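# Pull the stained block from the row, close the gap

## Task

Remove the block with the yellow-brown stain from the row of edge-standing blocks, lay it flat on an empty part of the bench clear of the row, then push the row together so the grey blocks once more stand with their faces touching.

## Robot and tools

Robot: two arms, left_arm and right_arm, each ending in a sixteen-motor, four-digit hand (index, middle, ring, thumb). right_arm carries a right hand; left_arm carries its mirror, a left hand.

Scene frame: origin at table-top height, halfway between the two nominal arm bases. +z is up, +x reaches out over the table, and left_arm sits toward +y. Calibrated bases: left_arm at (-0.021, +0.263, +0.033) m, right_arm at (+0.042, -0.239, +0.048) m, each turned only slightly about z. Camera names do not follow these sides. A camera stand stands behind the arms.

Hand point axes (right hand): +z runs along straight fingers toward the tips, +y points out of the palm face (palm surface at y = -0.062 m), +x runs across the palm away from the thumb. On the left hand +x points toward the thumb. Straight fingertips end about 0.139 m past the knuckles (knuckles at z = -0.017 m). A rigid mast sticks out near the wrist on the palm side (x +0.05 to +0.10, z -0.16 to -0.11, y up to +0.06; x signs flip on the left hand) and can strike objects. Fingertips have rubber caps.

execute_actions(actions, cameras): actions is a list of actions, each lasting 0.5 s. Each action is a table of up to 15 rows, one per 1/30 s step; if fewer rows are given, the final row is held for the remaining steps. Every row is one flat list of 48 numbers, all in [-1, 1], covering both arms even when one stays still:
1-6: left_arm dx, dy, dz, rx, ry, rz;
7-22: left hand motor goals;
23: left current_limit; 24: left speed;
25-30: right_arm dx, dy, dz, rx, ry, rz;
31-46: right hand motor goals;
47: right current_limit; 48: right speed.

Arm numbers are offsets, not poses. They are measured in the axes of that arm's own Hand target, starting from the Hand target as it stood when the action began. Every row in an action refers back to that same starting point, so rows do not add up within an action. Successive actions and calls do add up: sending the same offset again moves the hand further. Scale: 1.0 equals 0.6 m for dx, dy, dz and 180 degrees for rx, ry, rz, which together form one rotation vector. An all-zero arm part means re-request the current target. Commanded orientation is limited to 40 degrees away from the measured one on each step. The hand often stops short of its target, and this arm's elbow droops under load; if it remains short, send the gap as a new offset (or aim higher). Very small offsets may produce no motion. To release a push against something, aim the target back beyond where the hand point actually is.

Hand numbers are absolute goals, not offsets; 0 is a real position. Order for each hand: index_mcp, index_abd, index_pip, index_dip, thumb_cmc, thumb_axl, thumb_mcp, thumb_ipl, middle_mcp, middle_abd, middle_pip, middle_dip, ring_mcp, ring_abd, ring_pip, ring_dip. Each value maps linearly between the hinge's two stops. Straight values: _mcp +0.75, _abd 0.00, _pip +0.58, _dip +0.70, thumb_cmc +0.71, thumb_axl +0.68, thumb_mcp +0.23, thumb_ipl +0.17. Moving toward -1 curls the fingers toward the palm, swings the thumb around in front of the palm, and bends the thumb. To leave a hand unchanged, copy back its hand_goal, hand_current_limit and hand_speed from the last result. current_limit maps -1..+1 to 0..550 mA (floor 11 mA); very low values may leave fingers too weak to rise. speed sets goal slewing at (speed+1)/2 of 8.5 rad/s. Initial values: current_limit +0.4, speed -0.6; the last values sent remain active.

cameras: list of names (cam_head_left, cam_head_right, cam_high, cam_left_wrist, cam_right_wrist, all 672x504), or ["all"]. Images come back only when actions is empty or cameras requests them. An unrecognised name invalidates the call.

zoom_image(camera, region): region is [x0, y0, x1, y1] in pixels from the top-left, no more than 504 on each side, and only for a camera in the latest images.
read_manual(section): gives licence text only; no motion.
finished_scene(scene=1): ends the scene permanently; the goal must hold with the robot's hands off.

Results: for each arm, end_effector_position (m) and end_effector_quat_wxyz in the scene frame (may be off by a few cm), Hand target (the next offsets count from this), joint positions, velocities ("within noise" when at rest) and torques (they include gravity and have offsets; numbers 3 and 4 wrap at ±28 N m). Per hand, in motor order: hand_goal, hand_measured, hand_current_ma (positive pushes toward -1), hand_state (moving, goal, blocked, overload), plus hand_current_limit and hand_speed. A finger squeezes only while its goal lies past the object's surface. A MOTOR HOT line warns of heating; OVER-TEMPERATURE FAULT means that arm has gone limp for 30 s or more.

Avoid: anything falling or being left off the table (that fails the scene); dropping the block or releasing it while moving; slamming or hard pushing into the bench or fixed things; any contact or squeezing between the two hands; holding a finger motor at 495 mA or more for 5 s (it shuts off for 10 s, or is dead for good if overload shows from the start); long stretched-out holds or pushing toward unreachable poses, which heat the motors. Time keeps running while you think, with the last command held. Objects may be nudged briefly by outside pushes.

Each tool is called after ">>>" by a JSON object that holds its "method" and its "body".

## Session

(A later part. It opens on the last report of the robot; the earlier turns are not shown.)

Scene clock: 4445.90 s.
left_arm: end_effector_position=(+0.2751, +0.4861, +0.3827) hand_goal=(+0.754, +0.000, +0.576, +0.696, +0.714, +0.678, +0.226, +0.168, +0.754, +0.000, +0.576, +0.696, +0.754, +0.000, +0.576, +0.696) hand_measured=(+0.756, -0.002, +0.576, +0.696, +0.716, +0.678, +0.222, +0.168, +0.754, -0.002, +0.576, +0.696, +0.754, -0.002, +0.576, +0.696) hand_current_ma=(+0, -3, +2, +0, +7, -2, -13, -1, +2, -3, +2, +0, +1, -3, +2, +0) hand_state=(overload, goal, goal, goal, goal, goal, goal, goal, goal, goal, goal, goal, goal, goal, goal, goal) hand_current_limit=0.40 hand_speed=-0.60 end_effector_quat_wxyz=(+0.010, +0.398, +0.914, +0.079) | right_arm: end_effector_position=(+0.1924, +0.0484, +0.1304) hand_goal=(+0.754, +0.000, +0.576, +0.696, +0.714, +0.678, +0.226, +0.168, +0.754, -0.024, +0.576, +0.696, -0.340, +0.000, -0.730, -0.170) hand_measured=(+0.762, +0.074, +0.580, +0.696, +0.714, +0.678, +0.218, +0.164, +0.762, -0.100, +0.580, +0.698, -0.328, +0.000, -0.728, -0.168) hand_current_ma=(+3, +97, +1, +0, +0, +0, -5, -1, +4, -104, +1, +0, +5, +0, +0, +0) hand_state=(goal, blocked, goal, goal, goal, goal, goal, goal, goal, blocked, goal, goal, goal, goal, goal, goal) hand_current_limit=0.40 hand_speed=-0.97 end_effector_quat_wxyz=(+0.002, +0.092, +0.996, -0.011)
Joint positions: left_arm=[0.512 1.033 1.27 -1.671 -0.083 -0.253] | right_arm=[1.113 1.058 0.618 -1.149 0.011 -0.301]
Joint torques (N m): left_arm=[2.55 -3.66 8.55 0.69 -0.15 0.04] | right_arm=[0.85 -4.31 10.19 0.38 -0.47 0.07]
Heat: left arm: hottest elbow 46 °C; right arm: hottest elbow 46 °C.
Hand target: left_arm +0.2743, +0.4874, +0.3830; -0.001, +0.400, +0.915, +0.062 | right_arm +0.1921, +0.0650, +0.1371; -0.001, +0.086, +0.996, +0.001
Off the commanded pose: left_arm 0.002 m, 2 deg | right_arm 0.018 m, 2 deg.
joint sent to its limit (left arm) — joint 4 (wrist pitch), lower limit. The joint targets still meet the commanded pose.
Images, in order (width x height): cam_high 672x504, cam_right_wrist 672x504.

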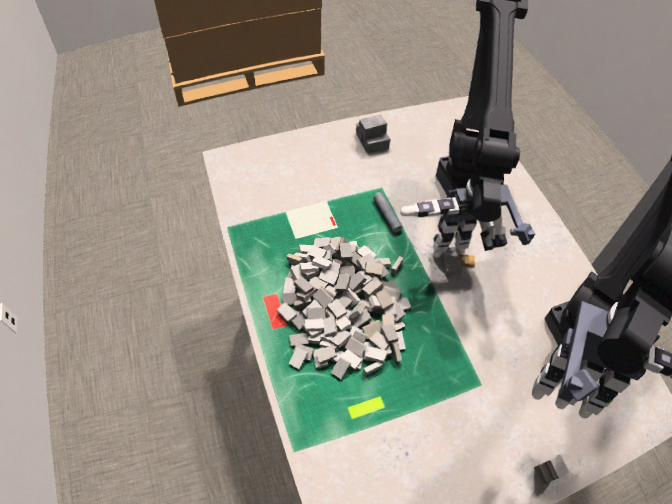

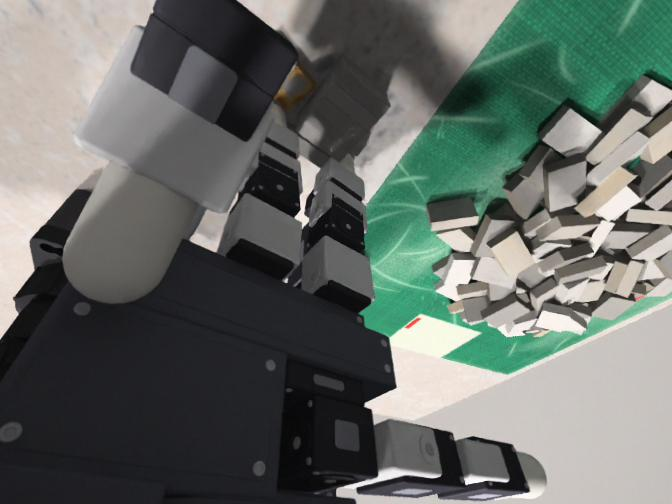

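>>> {"method": "execute_actions", "body": {"actions": [[[0,0,0,0,0,0,0.754,0,0.576,0.696,0.714,0.678,0.226,0.168,0.754,0,0.576,0.696,0.754,0,0.576,0.696,0.4,-0.6,0,0.006,0,0,0,0,0.754,0.0,0.576,0.696,0.714,0.678,0.226,0.168,0.754,-0.025,0.576,0.696,-0.34,0,-0.73,-0.17,0.4,-0.97]]], "cameras": ["cam_right_wrist"]}}

>>> {"method": "zoom_image", "body": {"camera": "cam_right_wrist", "region": [265, 70, 385, 170]}}

Scene clock: 4458.37 s.
left_arm: end_effector_position=(+0.2751, +0.4861, +0.3827) hand_goal=(+0.754, +0.000, +0.576, +0.696, +0.714, +0.678, +0.226, +0.168, +0.754, +0.000, +0.576, +0.696, +0.754, +0.000, +0.576, +0.696) hand_measured=(+0.756, -0.002, +0.576, +0.696, +0.716, +0.678, +0.222, +0.168, +0.754, -0.002, +0.576, +0.696, +0.754, -0.002, +0.576, +0.696) hand_current_ma=(+0, -3, +2, +0, +7, -2, -13, -1, +2, -3, +2, +0, +1, -3, +2, +0) hand_state=(overload, goal, goal, goal, goal, goal, goal, goal, goal, goal, goal, goal, goal, goal, goal, goal) hand_current_limit=0.40 hand_speed=-0.60 end_effector_quat_wxyz=(+0.010, +0.398, +0.914, +0.079) | right_arm: end_effector_position=(+0.1930, +0.0504, +0.1299) hand_goal=(+0.754, +0.000, +0.576, +0.696, +0.714, +0.678, +0.226, +0.168, +0.754, -0.024, +0.576, +0.696, -0.340, +0.000, -0.730, -0.170) hand_measured=(+0.768, +0.074, +0.584, +0.698, +0.714, +0.678, +0.218, +0.164, +0.762, -0.100, +0.580, +0.698, -0.328, +0.000, -0.728, -0.168) hand_current_ma=(+7, +97, +3, +0, +0, +0, -5, -1, +4, -104, +1, +0, +5, +0, +0, +0) hand_state=(goal, blocked, goal, goal, goal, goal, goal, goal, goal, blocked, goal, goal, goal, goal, goal, goal) hand_current_limit=0.40 hand_speed=-0.97 end_effector_quat_wxyz=(+0.001, +0.093, +0.996, -0.013)
Joint positions: left_arm=[0.512 1.033 1.27 -1.671 -0.083 -0.253] | right_arm=[1.116 1.068 0.624 -1.149 0.012 -0.296]
Joint torques (N m): left_arm=[2.55 -3.6 8.58 0.7 -0.16 0.03] | right_arm=[0.85 -4.37 10.25 0.4 -0.49 0.06]
Heat: left arm: hottest elbow 46 °C; right arm: hottest elbow 46 °C.
Hand target: left_arm +0.2743, +0.4874, +0.3830; -0.001, +0.400, +0.915, +0.062 | right_arm +0.1928, +0.0684, +0.1371; -0.001, +0.086, +0.996, +0.001
Off the commanded pose: left_arm 0.002 m, 2 deg | right_arm 0.019 m, 2 deg.
joint sent to its limit (left arm) — joint 4 (wrist pitch), lower limit. The joint targets still meet the commanded pose.
Images, in order (width x height): cam_right_wrist 672x504.

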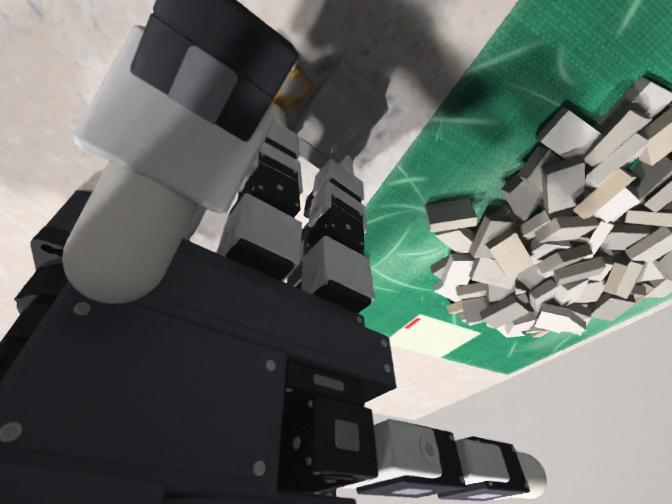

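Scaled by 4.200 from the camera's 672x504 image, which has a finer 960x720 frame.

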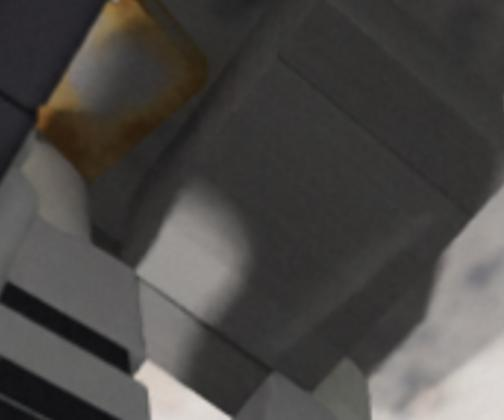

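>>> {"method": "execute_actions", "body": {"actions": [[[0,0,0,0,0,0,0.754,0,0.576,0.696,0.714,0.678,0.226,0.168,0.754,0,0.576,0.696,0.754,0,0.576,0.696,0.4,-0.6,0,-0.015,0.004,0,0,0,0.754,0.05,0.576,0.696,0.714,0.678,0.226,0.168,0.754,-0.08,0.576,0.696,-0.34,0,-0.73,-0.17,0.4,-0.985]],[[0,0,0,0,0,0,0.754,0,0.576,0.696,0.714,0.678,0.226,0.168,0.754,0,0.576,0.696,0.754,0,0.576,0.696,0.4,-0.6,0,0,0,0,0,0,0.754,0.08,0.576,0.696,0.714,0.678,0.226,0.168,0.754,-0.105,0.576,0.696,-0.34,0,-0.73,-0.17,0.4,-0.985]],[[0,0,0,0,0,0,0.754,0,0.576,0.696,0.714,0.678,0.226,0.168,0.754,0,0.576,0.696,0.754,0,0.576,0.696,0.4,-0.6,0,0,0,0,0,0,0.754,0.11,0.576,0.696,0.714,0.678,0.226,0.168,0.754,-0.13,0.576,0.696,-0.34,0,-0.73,-0.17,0.4,-0.985]]], "cameras": ["cam_right_wrist","cam_high"]}}

>>> {"method": "zoom_image", "body": {"camera": "cam_right_wrist", "region": [265, 70, 385, 170]}}

>>> {"method": "zoom_image", "body": {"camera": "cam_high", "region": [410, 220, 480, 280]}}

Scene clock: 4477.57 s.
left_arm: end_effector_position=(+0.2751, +0.4861, +0.3827) hand_goal=(+0.754, +0.000, +0.576, +0.696, +0.714, +0.678, +0.226, +0.168, +0.754, +0.000, +0.576, +0.696, +0.754, +0.000, +0.576, +0.696) hand_measured=(+0.756, -0.002, +0.576, +0.696, +0.716, +0.678, +0.222, +0.168, +0.754, -0.002, +0.576, +0.696, +0.754, -0.002, +0.576, +0.696) hand_current_ma=(+0, -3, +2, +0, +7, -2, -13, -1, +2, -3, +2, +0, +1, -3, +2, +0) hand_state=(overload, goal, goal, goal, goal, goal, goal, goal, goal, goal, goal, goal, goal, goal, goal, goal) hand_current_limit=0.40 hand_speed=-0.60 end_effector_quat_wxyz=(+0.010, +0.398, +0.914, +0.079) | right_arm: end_effector_position=(+0.1922, +0.0508, +0.1299) hand_goal=(+0.754, +0.110, +0.576, +0.696, +0.714, +0.678, +0.226, +0.168, +0.754, -0.130, +0.576, +0.696, -0.340, +0.000, -0.730, -0.170) hand_measured=(+0.768, +0.114, +0.584, +0.698, +0.714, +0.678, +0.218, +0.164, +0.760, -0.124, +0.580, +0.698, -0.328, +0.000, -0.728, -0.168) hand_current_ma=(+7, +1, +3, +0, +0, +0, -5, -1, +2, +2, +1, +0, +5, +0, +0, +0) hand_state=(goal, goal, goal, goal, goal, goal, goal, goal, goal, goal, goal, goal, goal, goal, goal, goal) hand_current_limit=0.40 hand_speed=-0.98 end_effector_quat_wxyz=(-0.001, +0.093, +0.996, -0.012)
Joint positions: left_arm=[0.512 1.033 1.27 -1.671 -0.083 -0.253] | right_arm=[1.116 1.068 0.624 -1.149 0.007 -0.296]
Joint torques (N m): left_arm=[2.55 -3.78 8.57 0.69 -0.15 0.04] | right_arm=[-0.15 -6.48 8.5 0.44 -0.31 -0.05]
Heat: left arm: hottest elbow 46 °C; right arm: hottest elbow 46 °C.
Hand target: left_arm +0.2743, +0.4874, +0.3830; -0.001, +0.400, +0.915, +0.062 | right_arm +0.1912, +0.0595, +0.1346; -0.001, +0.086, +0.996, +0.001
Off the commanded pose: left_arm 0.002 m, 2 deg | right_arm 0.010 m, 2 deg.
joint sent to its limit (left arm) — joint 4 (wrist pitch), lower limit. The joint targets still meet the commanded pose.
Images, in order (width x height): cam_high 672x504, cam_right_wrist 672x504.

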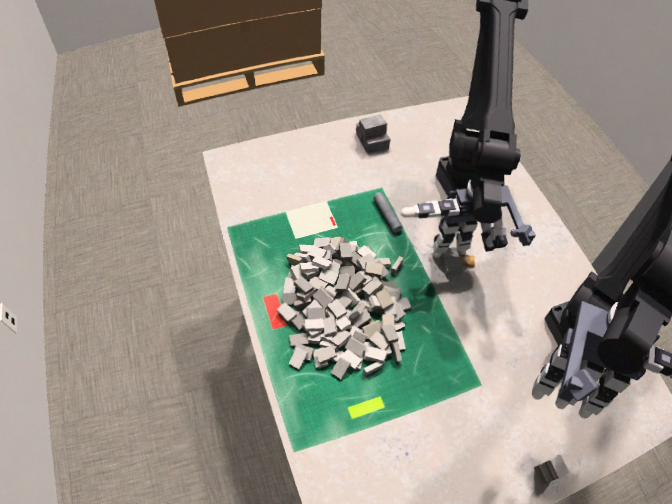

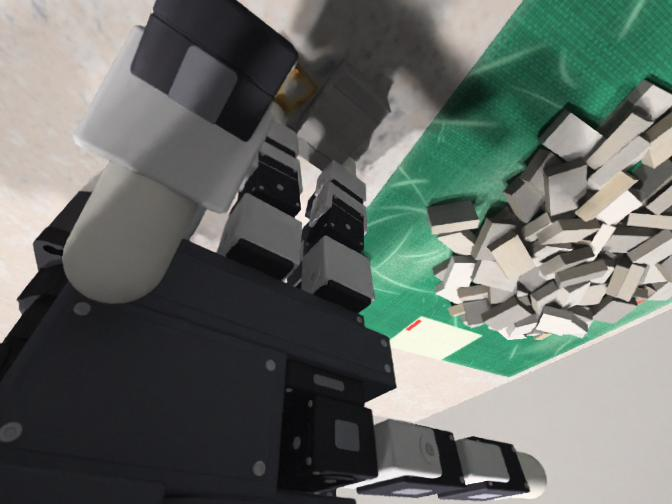

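Scaled by 4.200 from the camera's 672x504 image, which has a finer 960x720 frame.

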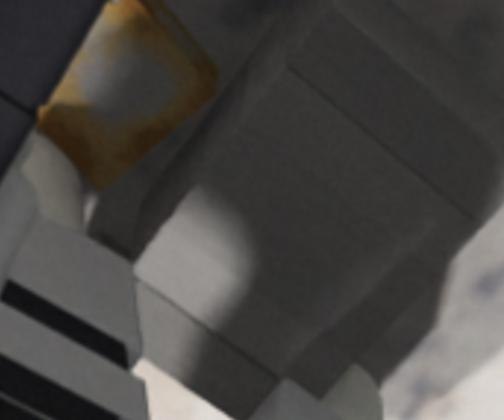

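Scaled by 7.200 from the camera's 672x504 image, which has a finer 960x720 frame.

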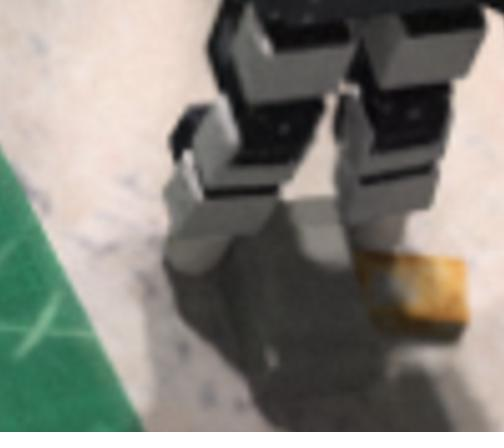

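>>> {"method": "execute_actions", "body": {"actions": [[[0,0,0,0,0,0,0.754,0,0.576,0.696,0.714,0.678,0.226,0.168,0.754,0,0.576,0.696,0.754,0,0.576,0.696,0.4,-0.6,0,0,0,0,0,0,0.754,0.15,0.576,0.696,0.714,0.678,0.226,0.168,0.754,-0.15,0.576,0.696,-0.34,0,-0.73,-0.17,0.4,-0.97]],[[0,0,0,0,0,0,0.754,0,0.576,0.696,0.714,0.678,0.226,0.168,0.754,0,0.576,0.696,0.754,0,0.576,0.696,0.4,-0.6,0,0,-0.03,0,0,0,0.754,0.15,0.576,0.696,0.714,0.678,0.226,0.168,0.754,-0.15,0.576,0.696,-0.34,0,-0.73,-0.17,0.4,-0.97]],[[0,0,0,0,0,0,0.754,0,0.576,0.696,0.714,0.678,0.226,0.168,0.754,0,0.576,0.696,0.754,0,0.576,0.696,0.4,-0.6,0,0,-0.06,0,0,0,0.754,0.15,0.576,0.696,0.714,0.678,0.226,0.168,0.754,-0.15,0.576,0.696,-0.34,0,-0.73,-0.17,0.4,-0.97]],[[0,0,0,0,0,0,0.754,0,0.576,0.696,0.714,0.678,0.226,0.168,0.754,0,0.576,0.696,0.754,0,0.576,0.696,0.4,-0.6,0,0,-0.08,0,0,0,0.754,0.15,0.576,0.696,0.714,0.678,0.226,0.168,0.754,-0.15,0.576,0.696,-0.34,0,-0.73,-0.17,0.4,-0.97]]], "cameras": ["cam_right_wrist","cam_high"]}}

>>> {"method": "zoom_image", "body": {"camera": "cam_right_wrist", "region": [265, 20, 425, 150]}}

>>> {"method": "zoom_image", "body": {"camera": "cam_high", "region": [410, 220, 480, 280]}}

Scene clock: 4495.33 s.
left_arm: end_effector_position=(+0.2751, +0.4861, +0.3827) hand_goal=(+0.754, +0.000, +0.576, +0.696, +0.714, +0.678, +0.226, +0.168, +0.754, +0.000, +0.576, +0.696, +0.754, +0.000, +0.576, +0.696) hand_measured=(+0.756, -0.002, +0.576, +0.696, +0.716, +0.678, +0.222, +0.168, +0.754, -0.002, +0.576, +0.696, +0.754, -0.002, +0.576, +0.696) hand_current_ma=(+0, -3, +2, +0, +7, -2, -13, -1, +2, -3, +2, +0, +1, -3, +2, +0) hand_state=(overload, goal, goal, goal, goal, goal, goal, goal, goal, goal, goal, goal, goal, goal, goal, goal) hand_current_limit=0.40 hand_speed=-0.60 end_effector_quat_wxyz=(+0.010, +0.398, +0.914, +0.079) | right_arm: end_effector_position=(+0.1920, +0.0526, +0.2252) hand_goal=(+0.754, +0.150, +0.576, +0.696, +0.714, +0.678, +0.226, +0.168, +0.754, -0.150, +0.576, +0.696, -0.340, +0.000, -0.730, -0.170) hand_measured=(+0.752, +0.152, +0.576, +0.698, +0.714, +0.678, +0.218, +0.164, +0.752, -0.146, +0.576, +0.698, -0.328, +0.000, -0.728, -0.168) hand_current_ma=(+0, +0, +0, +0, +0, +0, -5, -1, +0, +1, +0, +0, +5, +0, +0, +0) hand_state=(goal, goal, goal, goal, goal, goal, goal, goal, goal, goal, goal, goal, goal, goal, goal, goal) hand_current_limit=0.40 hand_speed=-0.97 end_effector_quat_wxyz=(-0.002, +0.093, +0.996, -0.006)
Joint positions: left_arm=[0.512 1.033 1.27 -1.671 -0.083 -0.253] | right_arm=[1.116 0.973 0.824 -1.434 0.001 -0.297]
Joint torques (N m): left_arm=[2.55 -3.78 8.55 0.68 -0.15 0.05] | right_arm=[0.09 -5.6 10.97 -0.54 -0.11 -0.05]
Heat: left arm: hottest elbow 46 °C; right arm: hottest elbow 46 °C.
Hand target: left_arm +0.2743, +0.4874, +0.3830; -0.001, +0.400, +0.915, +0.062 | right_arm +0.1913, +0.0592, +0.2366; -0.001, +0.086, +0.996, +0.001
Off the commanded pose: left_arm 0.002 m, 2 deg | right_arm 0.013 m, 1 deg.
joint sent to its limit (left arm) — joint 4 (wrist pitch), lower limit. The joint targets still meet the commanded pose.
Images, in order (width x height): cam_high 672x504, cam_right_wrist 672x504.

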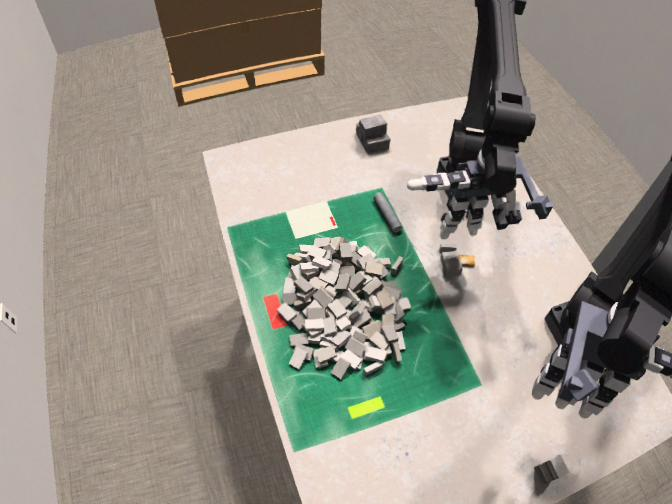

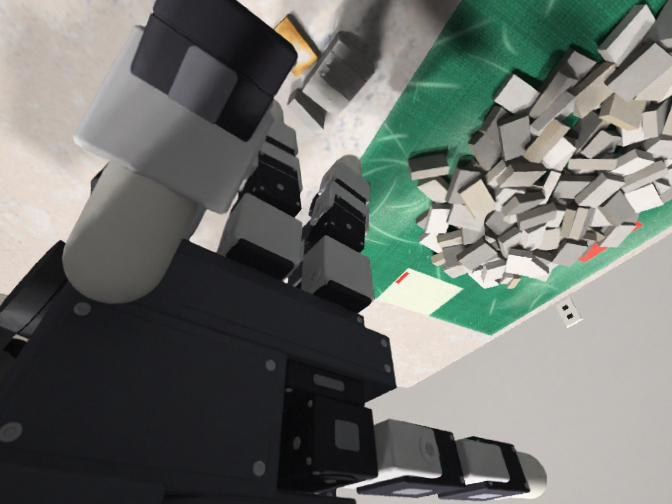

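Scaled by 3.150 from the camera's 672x504 image, which has a finer 960x720 frame.

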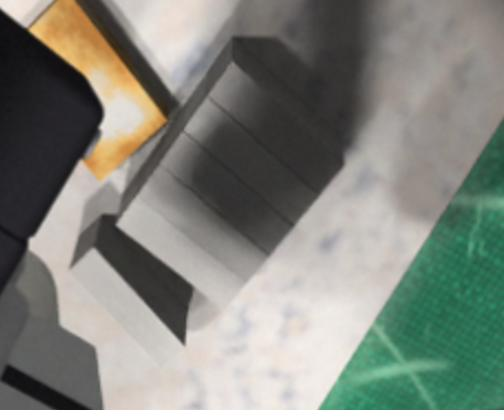

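Scaled by 7.200 from the camera's 672x504 image, which has a finer 960x720 frame.

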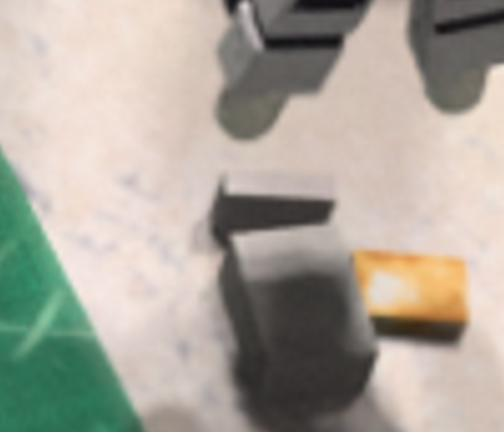

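>>> {"method": "zoom_image", "body": {"camera": "cam_right_wrist", "region": [280, 25, 380, 135]}}

>>> {"method": "zoom_image", "body": {"camera": "cam_high", "region": [432, 240, 482, 285]}}

Scaled by 4.582 from the camera's 672x504 image, which has a finer 960x720 frame.

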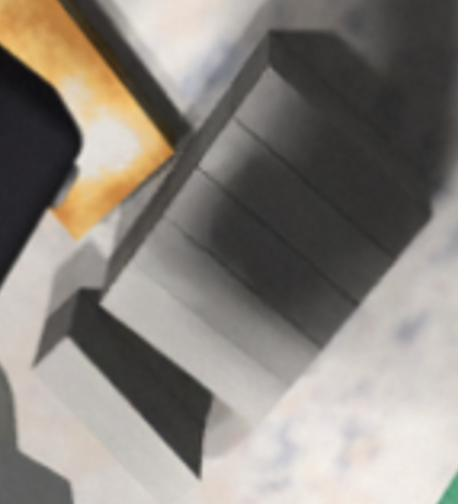

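Scaled by 10.080 from the camera's 672x504 image, which has a finer 960x720 frame.

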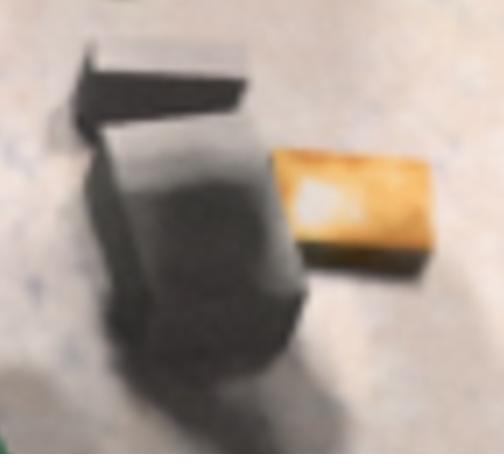

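>>> {"method": "execute_actions", "body": {"actions": [[[0,0,0,0,0,0,0.754,0,0.576,0.696,0.714,0.678,0.226,0.168,0.754,0,0.576,0.696,0.754,0,0.576,0.696,0.4,-0.6,-0.0142,-0.0842,0,0,0,0,0.754,-0.1,0.576,0.696,0.714,0.678,0.226,0.168,0.754,0.1,0.576,0.696,-0.34,0,-0.73,-0.17,0.4,-0.9]],[[0,0,0,0,0,0,0.754,0,0.576,0.696,0.714,0.678,0.226,0.168,0.754,0,0.576,0.696,0.754,0,0.576,0.696,0.4,-0.6,0,0,0.06,0,0,0,0.754,-0.1,0.576,0.696,0.714,0.678,0.226,0.168,0.754,0.1,0.576,0.696,-0.34,0,-0.73,-0.17,0.4,-0.9]],[[0,0,0,0,0,0,0.754,0,0.576,0.696,0.714,0.678,0.226,0.168,0.754,0,0.576,0.696,0.754,0,0.576,0.696,0.4,-0.6,0,0,0.055,0,0,0,0.754,-0.1,0.576,0.696,0.714,0.678,0.226,0.168,0.754,0.1,0.576,0.696,-0.34,0,-0.73,-0.17,0.4,-0.9]]], "cameras": ["cam_right_wrist","cam_high"]}}

>>> {"method": "zoom_image", "body": {"camera": "cam_right_wrist", "region": [265, 20, 425, 150]}}

>>> {"method": "zoom_image", "body": {"camera": "cam_high", "region": [410, 220, 480, 280]}}

Scene clock: 4554.83 s.
left_arm: end_effector_position=(+0.2751, +0.4861, +0.3827) hand_goal=(+0.754, +0.000, +0.576, +0.696, +0.714, +0.678, +0.226, +0.168, +0.754, +0.000, +0.576, +0.696, +0.754, +0.000, +0.576, +0.696) hand_measured=(+0.756, -0.002, +0.576, +0.696, +0.716, +0.678, +0.222, +0.168, +0.754, -0.002, +0.576, +0.696, +0.754, -0.002, +0.576, +0.696) hand_current_ma=(+0, -3, +2, +0, +7, -2, -13, -1, +2, -3, +2, +0, +1, -3, +2, +0) hand_state=(overload, goal, goal, goal, goal, goal, goal, goal, goal, goal, goal, goal, goal, goal, goal, goal) hand_current_limit=0.40 hand_speed=-0.60 end_effector_quat_wxyz=(+0.010, +0.398, +0.914, +0.079) | right_arm: end_effector_position=(+0.1893, +0.0039, +0.1664) hand_goal=(+0.754, -0.100, +0.576, +0.696, +0.714, +0.678, +0.226, +0.168, +0.754, +0.100, +0.576, +0.696, -0.340, +0.000, -0.730, -0.170) hand_measured=(+0.752, -0.092, +0.576, +0.698, +0.714, +0.678, +0.218, +0.164, +0.752, +0.092, +0.576, +0.698, -0.330, +0.000, -0.728, -0.168) hand_current_ma=(+0, +2, +0, +0, +0, +0, -4, -1, +0, -2, +0, +0, +5, +0, +0, +0) hand_state=(goal, goal, goal, goal, goal, goal, goal, goal, goal, goal, goal, goal, goal, goal, goal, goal) hand_current_limit=0.40 hand_speed=-0.90 end_effector_quat_wxyz=(-0.002, +0.090, +0.996, -0.004)
Joint positions: left_arm=[0.512 1.033 1.27 -1.671 -0.083 -0.253] | right_arm=[1.01 0.869 0.611 -1.322 0.001 -0.408]
Joint torques (N m): left_arm=[2.55 -3.6 8.58 0.69 -0.15 0.04] | right_arm=[-0.56 -3.37 8.9 0.38 -0.11 -0.1]
Heat: left arm: hottest elbow 46 °C; right arm: hottest elbow 47 °C.
Hand target: left_arm +0.2743, +0.4874, +0.3830; -0.001, +0.400, +0.915, +0.062 | right_arm +0.1909, +0.0082, +0.1674; -0.001, +0.086, +0.996, +0.001
Off the commanded pose: left_arm 0.002 m, 2 deg | right_arm 0.005 m, 1 deg.
joint sent to its limit (left arm) — joint 4 (wrist pitch), lower limit. The joint targets still meet the commanded pose.
Images, in order (width x height): cam_high 672x504, cam_right_wrist 672x504.

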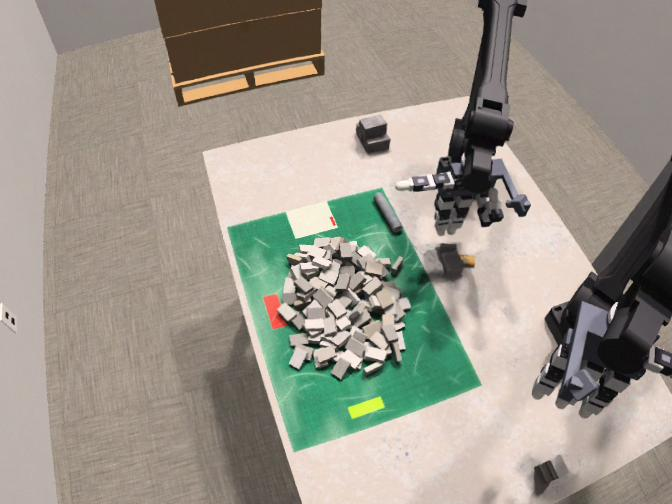

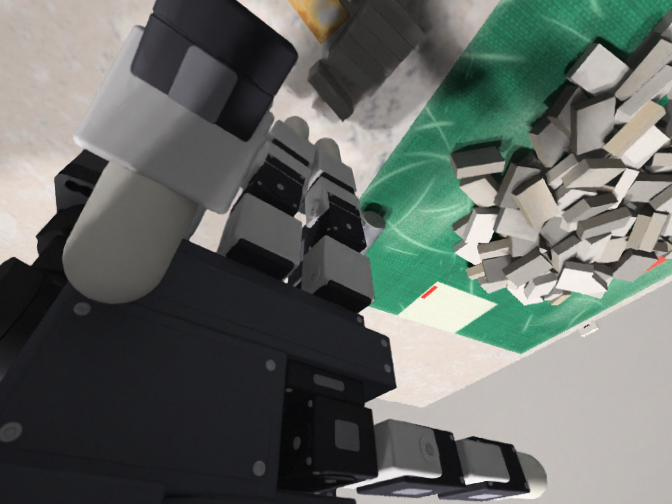

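Scaled by 3.150 from the camera's 672x504 image, which has a finer 960x720 frame.

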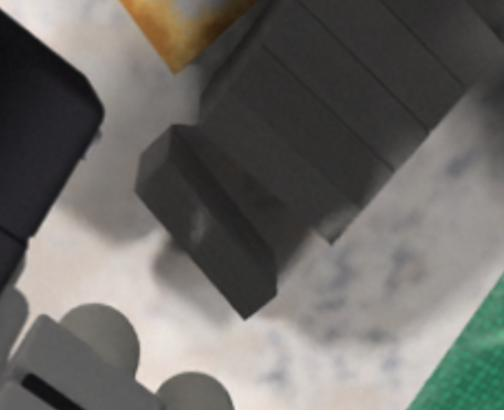

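Scaled by 7.200 from the camera's 672x504 image, which has a finer 960x720 frame.

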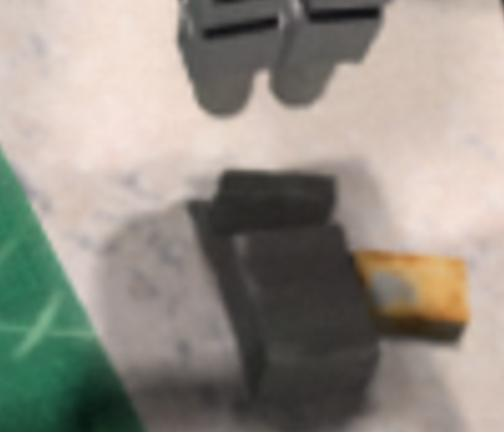

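>>> {"method": "execute_actions", "body": {"actions": [[[0,0,0,0,0,0,0.754,0,0.576,0.696,0.714,0.678,0.226,0.168,0.754,0,0.576,0.696,0.754,0,0.576,0.696,0.4,-0.6,0,-0.002,0.0557,0,0,0,0.754,-0.1,0.576,0.696,0.714,0.678,0.226,0.168,0.754,0.1,0.576,0.696,-0.34,0,-0.73,-0.17,0.4,-0.9]]], "cameras": ["cam_right_wrist"]}}

>>> {"method": "zoom_image", "body": {"camera": "cam_right_wrist", "region": [265, 40, 425, 170]}}

Scene clock: 4581.00 s.
left_arm: end_effector_position=(+0.2751, +0.4861, +0.3827) hand_goal=(+0.754, +0.000, +0.576, +0.696, +0.714, +0.678, +0.226, +0.168, +0.754, +0.000, +0.576, +0.696, +0.754, +0.000, +0.576, +0.696) hand_measured=(+0.756, -0.002, +0.576, +0.696, +0.716, +0.678, +0.222, +0.168, +0.754, -0.002, +0.576, +0.696, +0.754, -0.002, +0.576, +0.696) hand_current_ma=(+0, -3, +2, +0, +7, -2, -13, -1, +2, -3, +2, +0, +1, -3, +2, +0) hand_state=(overload, goal, goal, goal, goal, goal, goal, goal, goal, goal, goal, goal, goal, goal, goal, goal) hand_current_limit=0.40 hand_speed=-0.60 end_effector_quat_wxyz=(+0.010, +0.398, +0.914, +0.079) | right_arm: end_effector_position=(+0.1886, +0.0031, +0.1327) hand_goal=(+0.754, -0.100, +0.576, +0.696, +0.714, +0.678, +0.226, +0.168, +0.754, +0.100, +0.576, +0.696, -0.340, +0.000, -0.730, -0.170) hand_measured=(+0.752, -0.092, +0.576, +0.698, +0.714, +0.678, +0.218, +0.164, +0.752, +0.092, +0.576, +0.698, -0.330, +0.000, -0.728, -0.168) hand_current_ma=(+0, +2, +0, +0, +0, +0, -4, -1, +0, -2, +0, +0, +5, +0, +0, +0) hand_state=(goal, goal, goal, goal, goal, goal, goal, goal, goal, goal, goal, goal, goal, goal, goal, goal) hand_current_limit=0.40 hand_speed=-0.90 end_effector_quat_wxyz=(-0.002, +0.090, +0.996, -0.004)
Joint positions: left_arm=[0.512 1.033 1.27 -1.671 -0.083 -0.253] | right_arm=[1.01 0.905 0.536 -1.211 0.001 -0.41]
Joint torques (N m): left_arm=[2.61 -3.66 8.57 0.69 -0.15 0.04] | right_arm=[-0.73 -3.37 8.62 0.39 -0.12 -0.1]
Heat: left arm: hottest elbow 46 °C; right arm: hottest elbow 46 °C.
Hand target: left_arm +0.2743, +0.4874, +0.3830; -0.001, +0.400, +0.915, +0.062 | right_arm +0.1908, +0.0072, +0.1341; -0.001, +0.086, +0.996, +0.001
Off the commanded pose: left_arm 0.002 m, 2 deg | right_arm 0.005 m, 1 deg.
joint sent to its limit (left arm) — joint 4 (wrist pitch), lower limit. The joint targets still meet the commanded pose.
Images, in order (width x height): cam_right_wrist 672x504.

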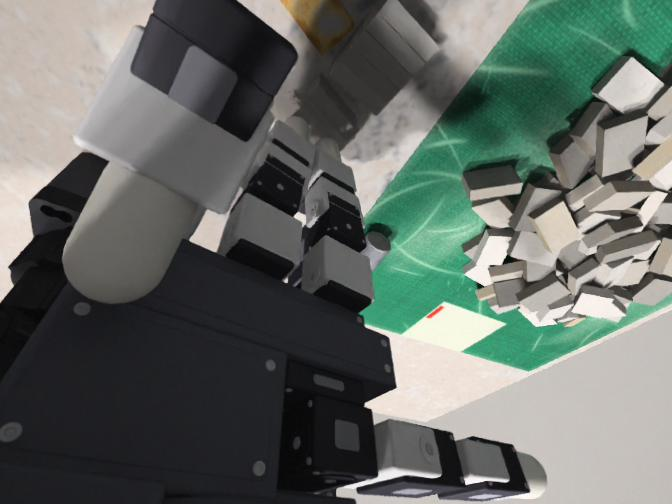

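Scaled by 3.150 from the camera's 672x504 image, which has a finer 960x720 frame.

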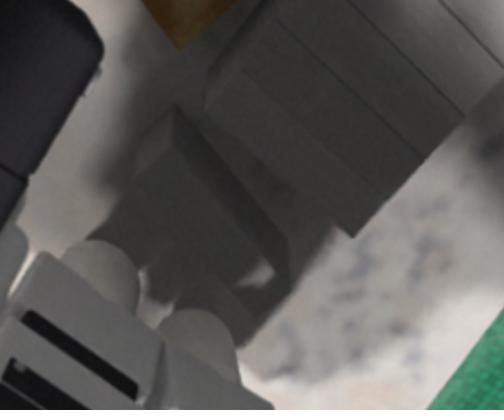

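>>> {"method": "execute_actions", "body": {"actions": [[[0,0,0,0,0,0,0.754,0,0.576,0.696,0.714,0.678,0.226,0.168,0.754,0,0.576,0.696,0.754,0,0.576,0.696,0.4,-0.6,0,0.006,0,0,0,0,0.754,-0.1,0.576,0.696,0.714,0.678,0.226,0.168,0.754,0.1,0.576,0.696,-0.34,0,-0.73,-0.17,0.4,-0.9]],[[0,0,0,0,0,0,0.754,0,0.576,0.696,0.714,0.678,0.226,0.168,0.754,0,0.576,0.696,0.754,0,0.576,0.696,0.4,-0.6,-0.002,0.008,0,0,0,0,0.754,-0.1,0.576,0.696,0.714,0.678,0.226,0.168,0.754,0.1,0.576,0.696,-0.34,0,-0.73,-0.17,0.4,-0.9]]], "cameras": ["cam_right_wrist"]}}

>>> {"method": "zoom_image", "body": {"camera": "cam_right_wrist", "region": [265, 40, 425, 170]}}

Scene clock: 4594.87 s.
left_arm: end_effector_position=(+0.2751, +0.4861, +0.3827) hand_goal=(+0.754, +0.000, +0.576, +0.696, +0.714, +0.678, +0.226, +0.168, +0.754, +0.000, +0.576, +0.696, +0.754, +0.000, +0.576, +0.696) hand_measured=(+0.756, -0.002, +0.576, +0.696, +0.716, +0.678, +0.222, +0.168, +0.754, -0.002, +0.576, +0.696, +0.754, -0.002, +0.576, +0.696) hand_current_ma=(+0, -3, +2, +0, +7, -2, -13, -1, +2, -3, +2, +0, +1, -3, +2, +0) hand_state=(overload, goal, goal, goal, goal, goal, goal, goal, goal, goal, goal, goal, goal, goal, goal, goal) hand_current_limit=0.40 hand_speed=-0.60 end_effector_quat_wxyz=(+0.010, +0.398, +0.914, +0.079) | right_arm: end_effector_position=(+0.1898, +0.0050, +0.1285) hand_goal=(+0.754, -0.100, +0.576, +0.696, +0.714, +0.678, +0.226, +0.168, +0.754, +0.100, +0.576, +0.696, -0.340, +0.000, -0.730, -0.170) hand_measured=(+0.754, -0.096, +0.576, +0.698, +0.714, +0.678, +0.218, +0.164, +0.754, +0.090, +0.576, +0.698, -0.330, +0.000, -0.728, -0.168) hand_current_ma=(+0, +1, +0, +0, +0, +0, -4, -1, +0, -3, +0, +0, +5, +0, +0, +0) hand_state=(goal, goal, goal, goal, goal, goal, goal, goal, goal, goal, goal, goal, goal, goal, goal, goal) hand_current_limit=0.40 hand_speed=-0.90 end_effector_quat_wxyz=(-0.004, +0.090, +0.996, -0.007)
Joint positions: left_arm=[0.512 1.033 1.27 -1.671 -0.083 -0.253] | right_arm=[1.01 0.925 0.536 -1.199 0.001 -0.41]
Joint torques (N m): left_arm=[2.55 -3.66 8.58 0.7 -0.16 0.04] | right_arm=[0.15 -2.96 9.69 0.42 -0.12 0.03]
Heat: left arm: hottest elbow 46 °C; right arm: hottest elbow 47 °C.
Hand target: left_arm +0.2743, +0.4874, +0.3830; -0.001, +0.400, +0.915, +0.062 | right_arm +0.1934, +0.0153, +0.1341; -0.001, +0.086, +0.996, +0.001
Off the commanded pose: left_arm 0.002 m, 2 deg | right_arm 0.012 m, 1 deg.
joint sent to its limit (left arm) — joint 4 (wrist pitch), lower limit. The joint targets still meet the commanded pose.
Images, in order (width x height): cam_right_wrist 672x504.

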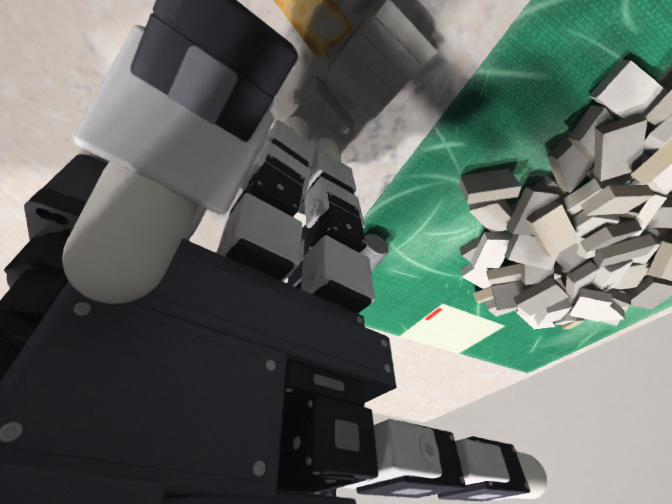

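Scaled by 3.150 from the camera's 672x504 image, which has a finer 960x720 frame.

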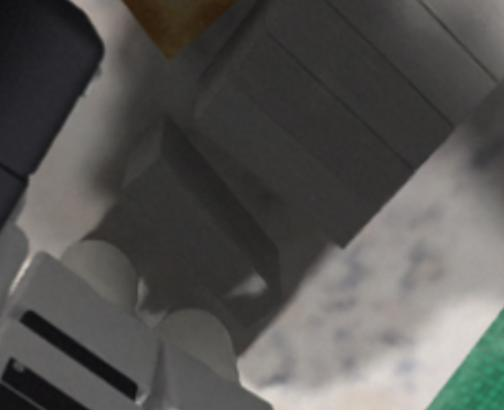

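>>> {"method": "execute_actions", "body": {"actions": [[[0,0,0,0,0,0,0.754,0,0.576,0.696,0.714,0.678,0.226,0.168,0.754,0,0.576,0.696,0.754,0,0.576,0.696,0.4,-0.6,-0.002,0.006,-0.012,0,0,0,0.754,-0.1,0.576,0.696,0.714,0.678,0.226,0.168,0.754,0.1,0.576,0.696,-0.34,0,-0.73,-0.17,0.4,-0.9]]], "cameras": ["cam_right_wrist"]}}

>>> {"method": "zoom_image", "body": {"camera": "cam_right_wrist", "region": [265, 40, 425, 170]}}

Scene clock: 4603.33 s.
left_arm: end_effector_position=(+0.2751, +0.4861, +0.3827) hand_goal=(+0.754, +0.000, +0.576, +0.696, +0.714, +0.678, +0.226, +0.168, +0.754, +0.000, +0.576, +0.696, +0.754, +0.000, +0.576, +0.696) hand_measured=(+0.756, -0.002, +0.576, +0.696, +0.716, +0.678, +0.222, +0.168, +0.754, -0.002, +0.576, +0.696, +0.754, -0.002, +0.576, +0.696) hand_current_ma=(+0, -3, +2, +0, +7, -2, -13, -1, +2, -3, +2, +0, +1, -3, +2, +0) hand_state=(overload, goal, goal, goal, goal, goal, goal, goal, goal, goal, goal, goal, goal, goal, goal, goal) hand_current_limit=0.40 hand_speed=-0.60 end_effector_quat_wxyz=(+0.010, +0.398, +0.914, +0.079) | right_arm: end_effector_position=(+0.1905, +0.0060, +0.1293) hand_goal=(+0.754, -0.100, +0.576, +0.696, +0.714, +0.678, +0.226, +0.168, +0.754, +0.100, +0.576, +0.696, -0.340, +0.000, -0.730, -0.170) hand_measured=(+0.754, -0.096, +0.576, +0.698, +0.714, +0.678, +0.218, +0.164, +0.754, +0.090, +0.576, +0.698, -0.330, +0.000, -0.728, -0.168) hand_current_ma=(+0, +1, +0, +0, +0, +0, -4, -1, +0, -3, +0, +0, +5, +0, +0, +0) hand_state=(goal, goal, goal, goal, goal, goal, goal, goal, goal, goal, goal, goal, goal, goal, goal, goal) hand_current_limit=0.40 hand_speed=-0.90 end_effector_quat_wxyz=(-0.004, +0.090, +0.996, -0.007)
Joint positions: left_arm=[0.512 1.033 1.27 -1.671 -0.083 -0.253] | right_arm=[1.01 0.928 0.54 -1.199 0.001 -0.41]
Joint torques (N m): left_arm=[2.61 -3.72 8.55 0.69 -0.15 0.04] | right_arm=[0.26 -2.96 11.14 -0.27 -0.12 0.05]
Heat: left arm: hottest elbow 46 °C; right arm: hottest elbow 48 °C.
Hand target: left_arm +0.2743, +0.4874, +0.3830; -0.001, +0.400, +0.915, +0.062 | right_arm +0.1952, +0.0186, +0.1413; -0.001, +0.086, +0.996, +0.001
Off the commanded pose: left_arm 0.002 m, 2 deg | right_arm 0.018 m, 1 deg.
joint sent to its limit (left arm) — joint 4 (wrist pitch), lower limit. The joint targets still meet the commanded pose.
Images, in order (width x height): cam_right_wrist 672x504.

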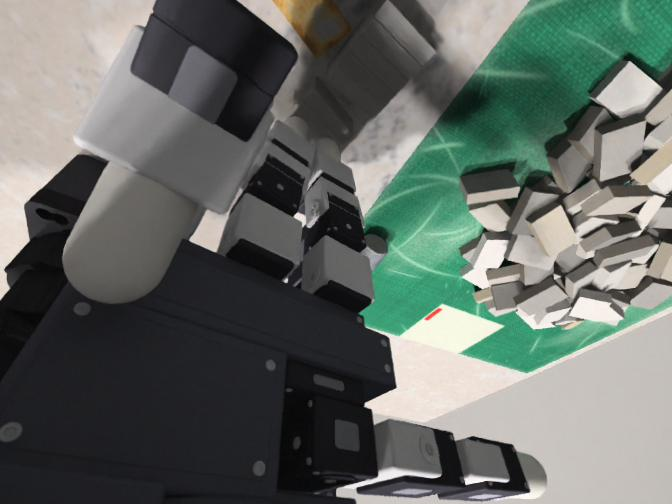

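Scaled by 3.150 from the camera's 672x504 image, which has a finer 960x720 frame.

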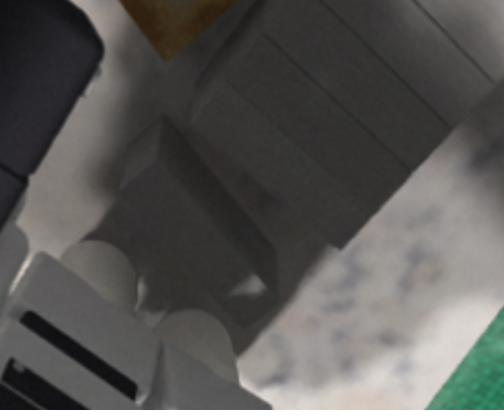

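>>> {"method": "execute_actions", "body": {"actions": [[[0,0,0,0,0,0,0.754,0,0.576,0.696,0.714,0.678,0.226,0.168,0.754,0,0.576,0.696,0.754,0,0.576,0.696,0.4,-0.6,0,0.005,-0.01,0,0,0,0.754,-0.1,0.576,0.696,0.714,0.678,0.226,0.168,0.754,0.1,0.576,0.696,-0.34,0,-0.73,-0.17,0.4,-0.9]]], "cameras": ["cam_right_wrist"]}}

>>> {"method": "zoom_image", "body": {"camera": "cam_right_wrist", "region": [265, 40, 425, 170]}}

Scene clock: 4610.73 s.
left_arm: end_effector_position=(+0.2751, +0.4861, +0.3827) hand_goal=(+0.754, +0.000, +0.576, +0.696, +0.714, +0.678, +0.226, +0.168, +0.754, +0.000, +0.576, +0.696, +0.754, +0.000, +0.576, +0.696) hand_measured=(+0.756, -0.002, +0.576, +0.696, +0.716, +0.678, +0.222, +0.168, +0.754, -0.002, +0.576, +0.696, +0.754, -0.002, +0.576, +0.696) hand_current_ma=(+0, -3, +2, +0, +7, -2, -13, -1, +2, -3, +2, +0, +1, -3, +2, +0) hand_state=(overload, goal, goal, goal, goal, goal, goal, goal, goal, goal, goal, goal, goal, goal, goal, goal) hand_current_limit=0.40 hand_speed=-0.60 end_effector_quat_wxyz=(+0.010, +0.398, +0.914, +0.079) | right_arm: end_effector_position=(+0.1914, +0.0100, +0.1344) hand_goal=(+0.754, -0.100, +0.576, +0.696, +0.714, +0.678, +0.226, +0.168, +0.754, +0.100, +0.576, +0.696, -0.340, +0.000, -0.730, -0.170) hand_measured=(+0.754, -0.096, +0.576, +0.698, +0.714, +0.678, +0.218, +0.164, +0.754, +0.090, +0.576, +0.698, -0.330, +0.000, -0.728, -0.168) hand_current_ma=(+0, +1, +0, +0, +0, +0, -4, -1, +0, -3, +0, +0, +5, +0, +0, +0) hand_state=(goal, goal, goal, goal, goal, goal, goal, goal, goal, goal, goal, goal, goal, goal, goal, goal) hand_current_limit=0.40 hand_speed=-0.90 end_effector_quat_wxyz=(-0.003, +0.087, +0.996, -0.005)
Joint positions: left_arm=[0.512 1.033 1.27 -1.671 -0.083 -0.253] | right_arm=[1.015 0.931 0.555 -1.205 0 -0.41]
Joint torques (N m): left_arm=[2.55 -3.72 8.57 0.7 -0.15 0.04] | right_arm=[0.21 -3.14 11.32 -0.57 -0.12 0.1]
Heat: left arm: hottest elbow 46 °C; right arm: hottest elbow 47 °C.
Hand target: left_arm +0.2743, +0.4874, +0.3830; -0.001, +0.400, +0.915, +0.062 | right_arm +0.1958, +0.0215, +0.1473; -0.001, +0.086, +0.996, +0.001
Off the commanded pose: left_arm 0.002 m, 2 deg | right_arm 0.018 m, 1 deg.
joint sent to its limit (left arm) — joint 4 (wrist pitch), lower limit. The joint targets still meet the commanded pose.
Images, in order (width x height): cam_right_wrist 672x504.

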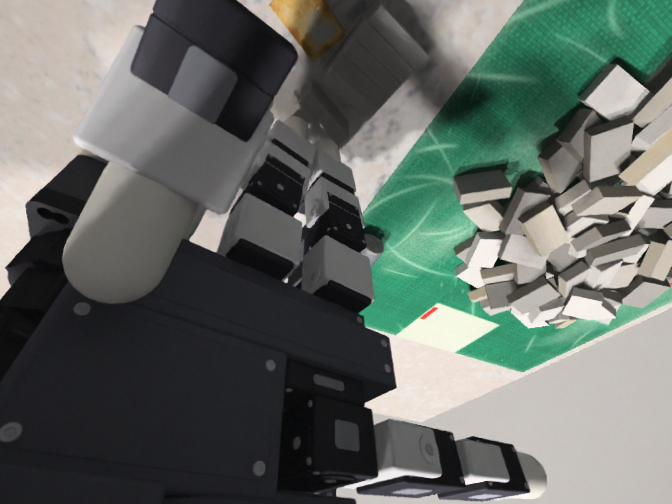

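Scaled by 3.150 from the camera's 672x504 image, which has a finer 960x720 frame.

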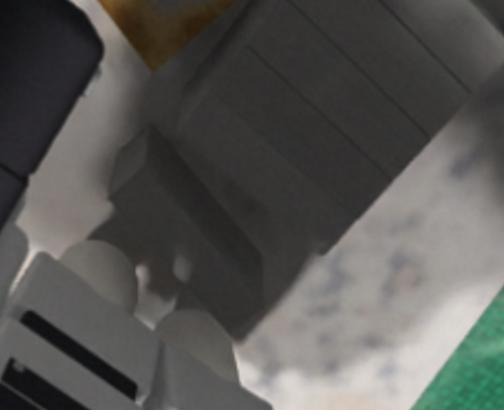

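>>> {"method": "execute_actions", "body": {"actions": [[[0,0,0,0,0,0,0.754,0,0.576,0.696,0.714,0.678,0.226,0.168,0.754,0,0.576,0.696,0.754,0,0.576,0.696,0.4,-0.6,0,0.008,0.002,0,0,0,0.754,-0.1,0.576,0.696,0.714,0.678,0.226,0.168,0.754,0.1,0.576,0.696,-0.34,0,-0.73,-0.17,0.4,-0.9]]], "cameras": ["cam_right_wrist"]}}

>>> {"method": "zoom_image", "body": {"camera": "cam_right_wrist", "region": [265, 40, 425, 170]}}

Scene clock: 4621.70 s.
left_arm: end_effector_position=(+0.2751, +0.4861, +0.3827) hand_goal=(+0.754, +0.000, +0.576, +0.696, +0.714, +0.678, +0.226, +0.168, +0.754, +0.000, +0.576, +0.696, +0.754, +0.000, +0.576, +0.696) hand_measured=(+0.756, -0.002, +0.576, +0.696, +0.716, +0.678, +0.222, +0.168, +0.754, -0.002, +0.576, +0.696, +0.754, -0.002, +0.576, +0.696) hand_current_ma=(+0, -3, +2, +0, +7, -2, -13, -1, +2, -3, +2, +0, +1, -3, +2, +0) hand_state=(overload, goal, goal, goal, goal, goal, goal, goal, goal, goal, goal, goal, goal, goal, goal, goal) hand_current_limit=0.40 hand_speed=-0.60 end_effector_quat_wxyz=(+0.010, +0.398, +0.914, +0.079) | right_arm: end_effector_position=(+0.1900, +0.0119, +0.1312) hand_goal=(+0.754, -0.100, +0.576, +0.696, +0.714, +0.678, +0.226, +0.168, +0.754, +0.100, +0.576, +0.696, -0.340, +0.000, -0.730, -0.170) hand_measured=(+0.754, -0.096, +0.576, +0.698, +0.714, +0.678, +0.218, +0.164, +0.754, +0.090, +0.576, +0.698, -0.330, +0.000, -0.728, -0.168) hand_current_ma=(+0, +1, +0, +0, +0, +0, -4, -1, +0, -3, +0, +0, +5, +0, +0, +0) hand_state=(goal, goal, goal, goal, goal, goal, goal, goal, goal, goal, goal, goal, goal, goal, goal, goal) hand_current_limit=0.40 hand_speed=-0.90 end_effector_quat_wxyz=(-0.006, +0.086, +0.996, -0.011)
Joint positions: left_arm=[0.512 1.033 1.27 -1.671 -0.083 -0.253] | right_arm=[1.024 0.95 0.559 -1.205 0 -0.404]
Joint torques (N m): left_arm=[2.55 -3.72 8.57 0.7 -0.15 0.04] | right_arm=[0.09 -3.6 11.41 -0.21 -0.11 0.12]
Heat: left arm: hottest elbow 46 °C; right arm: hottest elbow 48 °C.
Hand target: left_arm +0.2743, +0.4874, +0.3830; -0.001, +0.400, +0.915, +0.062 | right_arm +0.1966, +0.0263, +0.1462; -0.001, +0.086, +0.996, +0.001
Off the commanded pose: left_arm 0.002 m, 2 deg | right_arm 0.022 m, 2 deg.
joint sent to its limit (left arm) — joint 4 (wrist pitch), lower limit. The joint targets still meet the commanded pose.
Images, in order (width x height): cam_right_wrist 672x504.

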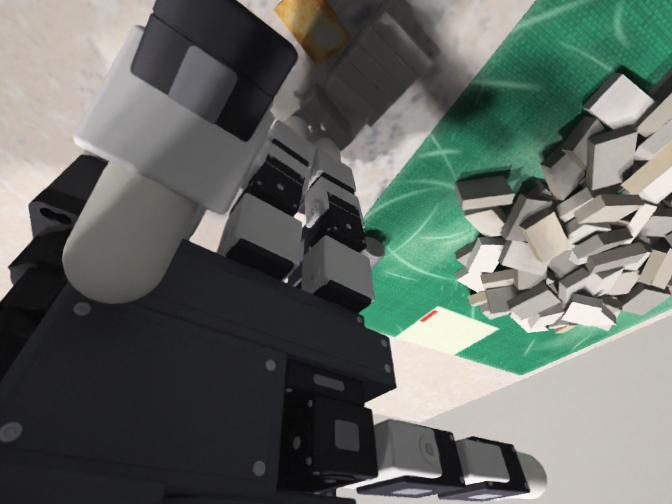

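Scaled by 3.150 from the camera's 672x504 image, which has a finer 960x720 frame.

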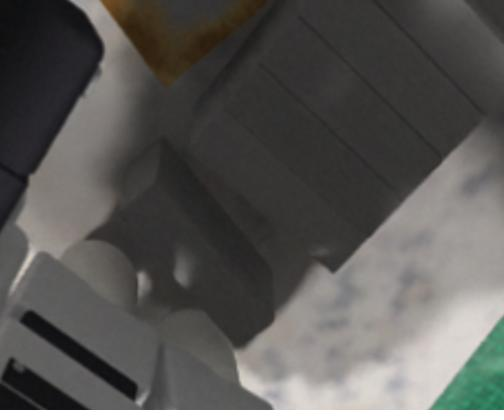

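>>> {"method": "execute_actions", "body": {"actions": [[[0,0,0,0,0,0,0.754,0,0.576,0.696,0.714,0.678,0.226,0.168,0.754,0,0.576,0.696,0.754,0,0.576,0.696,0.4,-0.6,0,0.008,-0.008,0,0,0,0.754,-0.1,0.576,0.696,0.714,0.678,0.226,0.168,0.754,0.1,0.576,0.696,-0.34,0,-0.73,-0.17,0.4,-0.9]]], "cameras": ["cam_right_wrist"]}}

>>> {"method": "zoom_image", "body": {"camera": "cam_right_wrist", "region": [265, 40, 425, 170]}}

Scene clock: 4629.50 s.
left_arm: end_effector_position=(+0.2751, +0.4861, +0.3827) hand_goal=(+0.754, +0.000, +0.576, +0.696, +0.714, +0.678, +0.226, +0.168, +0.754, +0.000, +0.576, +0.696, +0.754, +0.000, +0.576, +0.696) hand_measured=(+0.756, -0.002, +0.576, +0.696, +0.716, +0.678, +0.222, +0.168, +0.754, -0.002, +0.576, +0.696, +0.754, -0.002, +0.576, +0.696) hand_current_ma=(+0, -3, +2, +0, +7, -2, -13, -1, +2, -3, +2, +0, +1, -3, +2, +0) hand_state=(overload, goal, goal, goal, goal, goal, goal, goal, goal, goal, goal, goal, goal, goal, goal, goal) hand_current_limit=0.40 hand_speed=-0.60 end_effector_quat_wxyz=(+0.010, +0.398, +0.914, +0.079) | right_arm: end_effector_position=(+0.1928, +0.0191, +0.1383) hand_goal=(+0.754, -0.100, +0.576, +0.696, +0.714, +0.678, +0.226, +0.168, +0.754, +0.100, +0.576, +0.696, -0.340, +0.000, -0.730, -0.170) hand_measured=(+0.754, -0.096, +0.576, +0.698, +0.714, +0.678, +0.218, +0.164, +0.754, +0.090, +0.576, +0.698, -0.330, +0.000, -0.728, -0.168) hand_current_ma=(+0, +1, +0, +0, +0, +0, -4, -1, +0, -3, +0, +0, +5, +0, +0, +0) hand_state=(goal, goal, goal, goal, goal, goal, goal, goal, goal, goal, goal, goal, goal, goal, goal, goal) hand_current_limit=0.40 hand_speed=-0.90 end_effector_quat_wxyz=(-0.003, +0.086, +0.996, -0.006)
Joint positions: left_arm=[0.512 1.033 1.27 -1.671 -0.083 -0.253] | right_arm=[1.031 0.957 0.58 -1.207 0 -0.395]
Joint torques (N m): left_arm=[2.49 -3.66 8.57 0.68 -0.15 0.04] | right_arm=[0.26 -3.6 11.32 -0.44 -0.11 0.11]
Heat: left arm: hottest elbow 46 °C; right arm: hottest elbow 49 °C.
Hand target: left_arm +0.2743, +0.4874, +0.3830; -0.001, +0.400, +0.915, +0.062 | right_arm +0.1974, +0.0310, +0.1510; -0.001, +0.086, +0.996, +0.001
Off the commanded pose: left_arm 0.002 m, 2 deg | right_arm 0.018 m, 1 deg.
joint sent to its limit (left arm) — joint 4 (wrist pitch), lower limit. The joint targets still meet the commanded pose.
Images, in order (width x height): cam_right_wrist 672x504.

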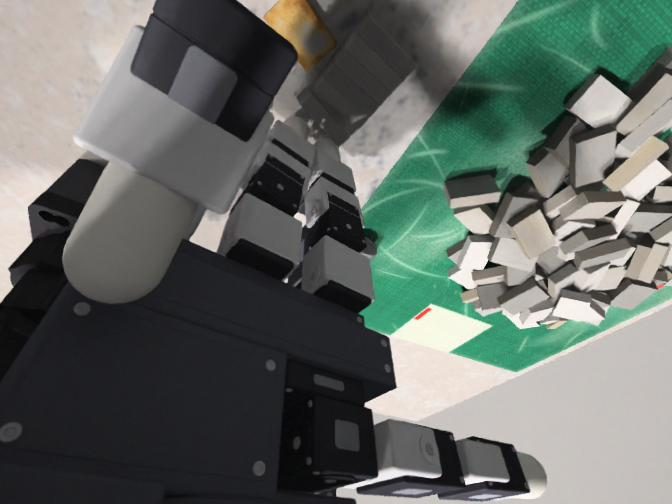

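Scaled by 3.150 from the camera's 672x504 image, which has a finer 960x720 frame.

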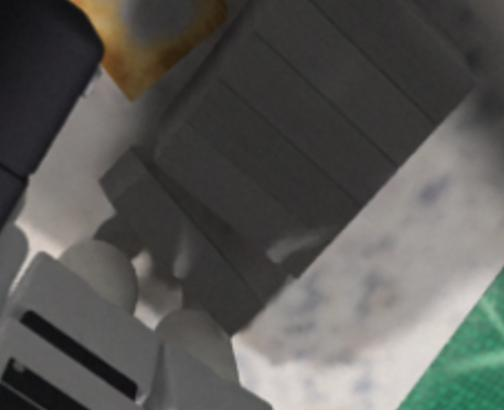

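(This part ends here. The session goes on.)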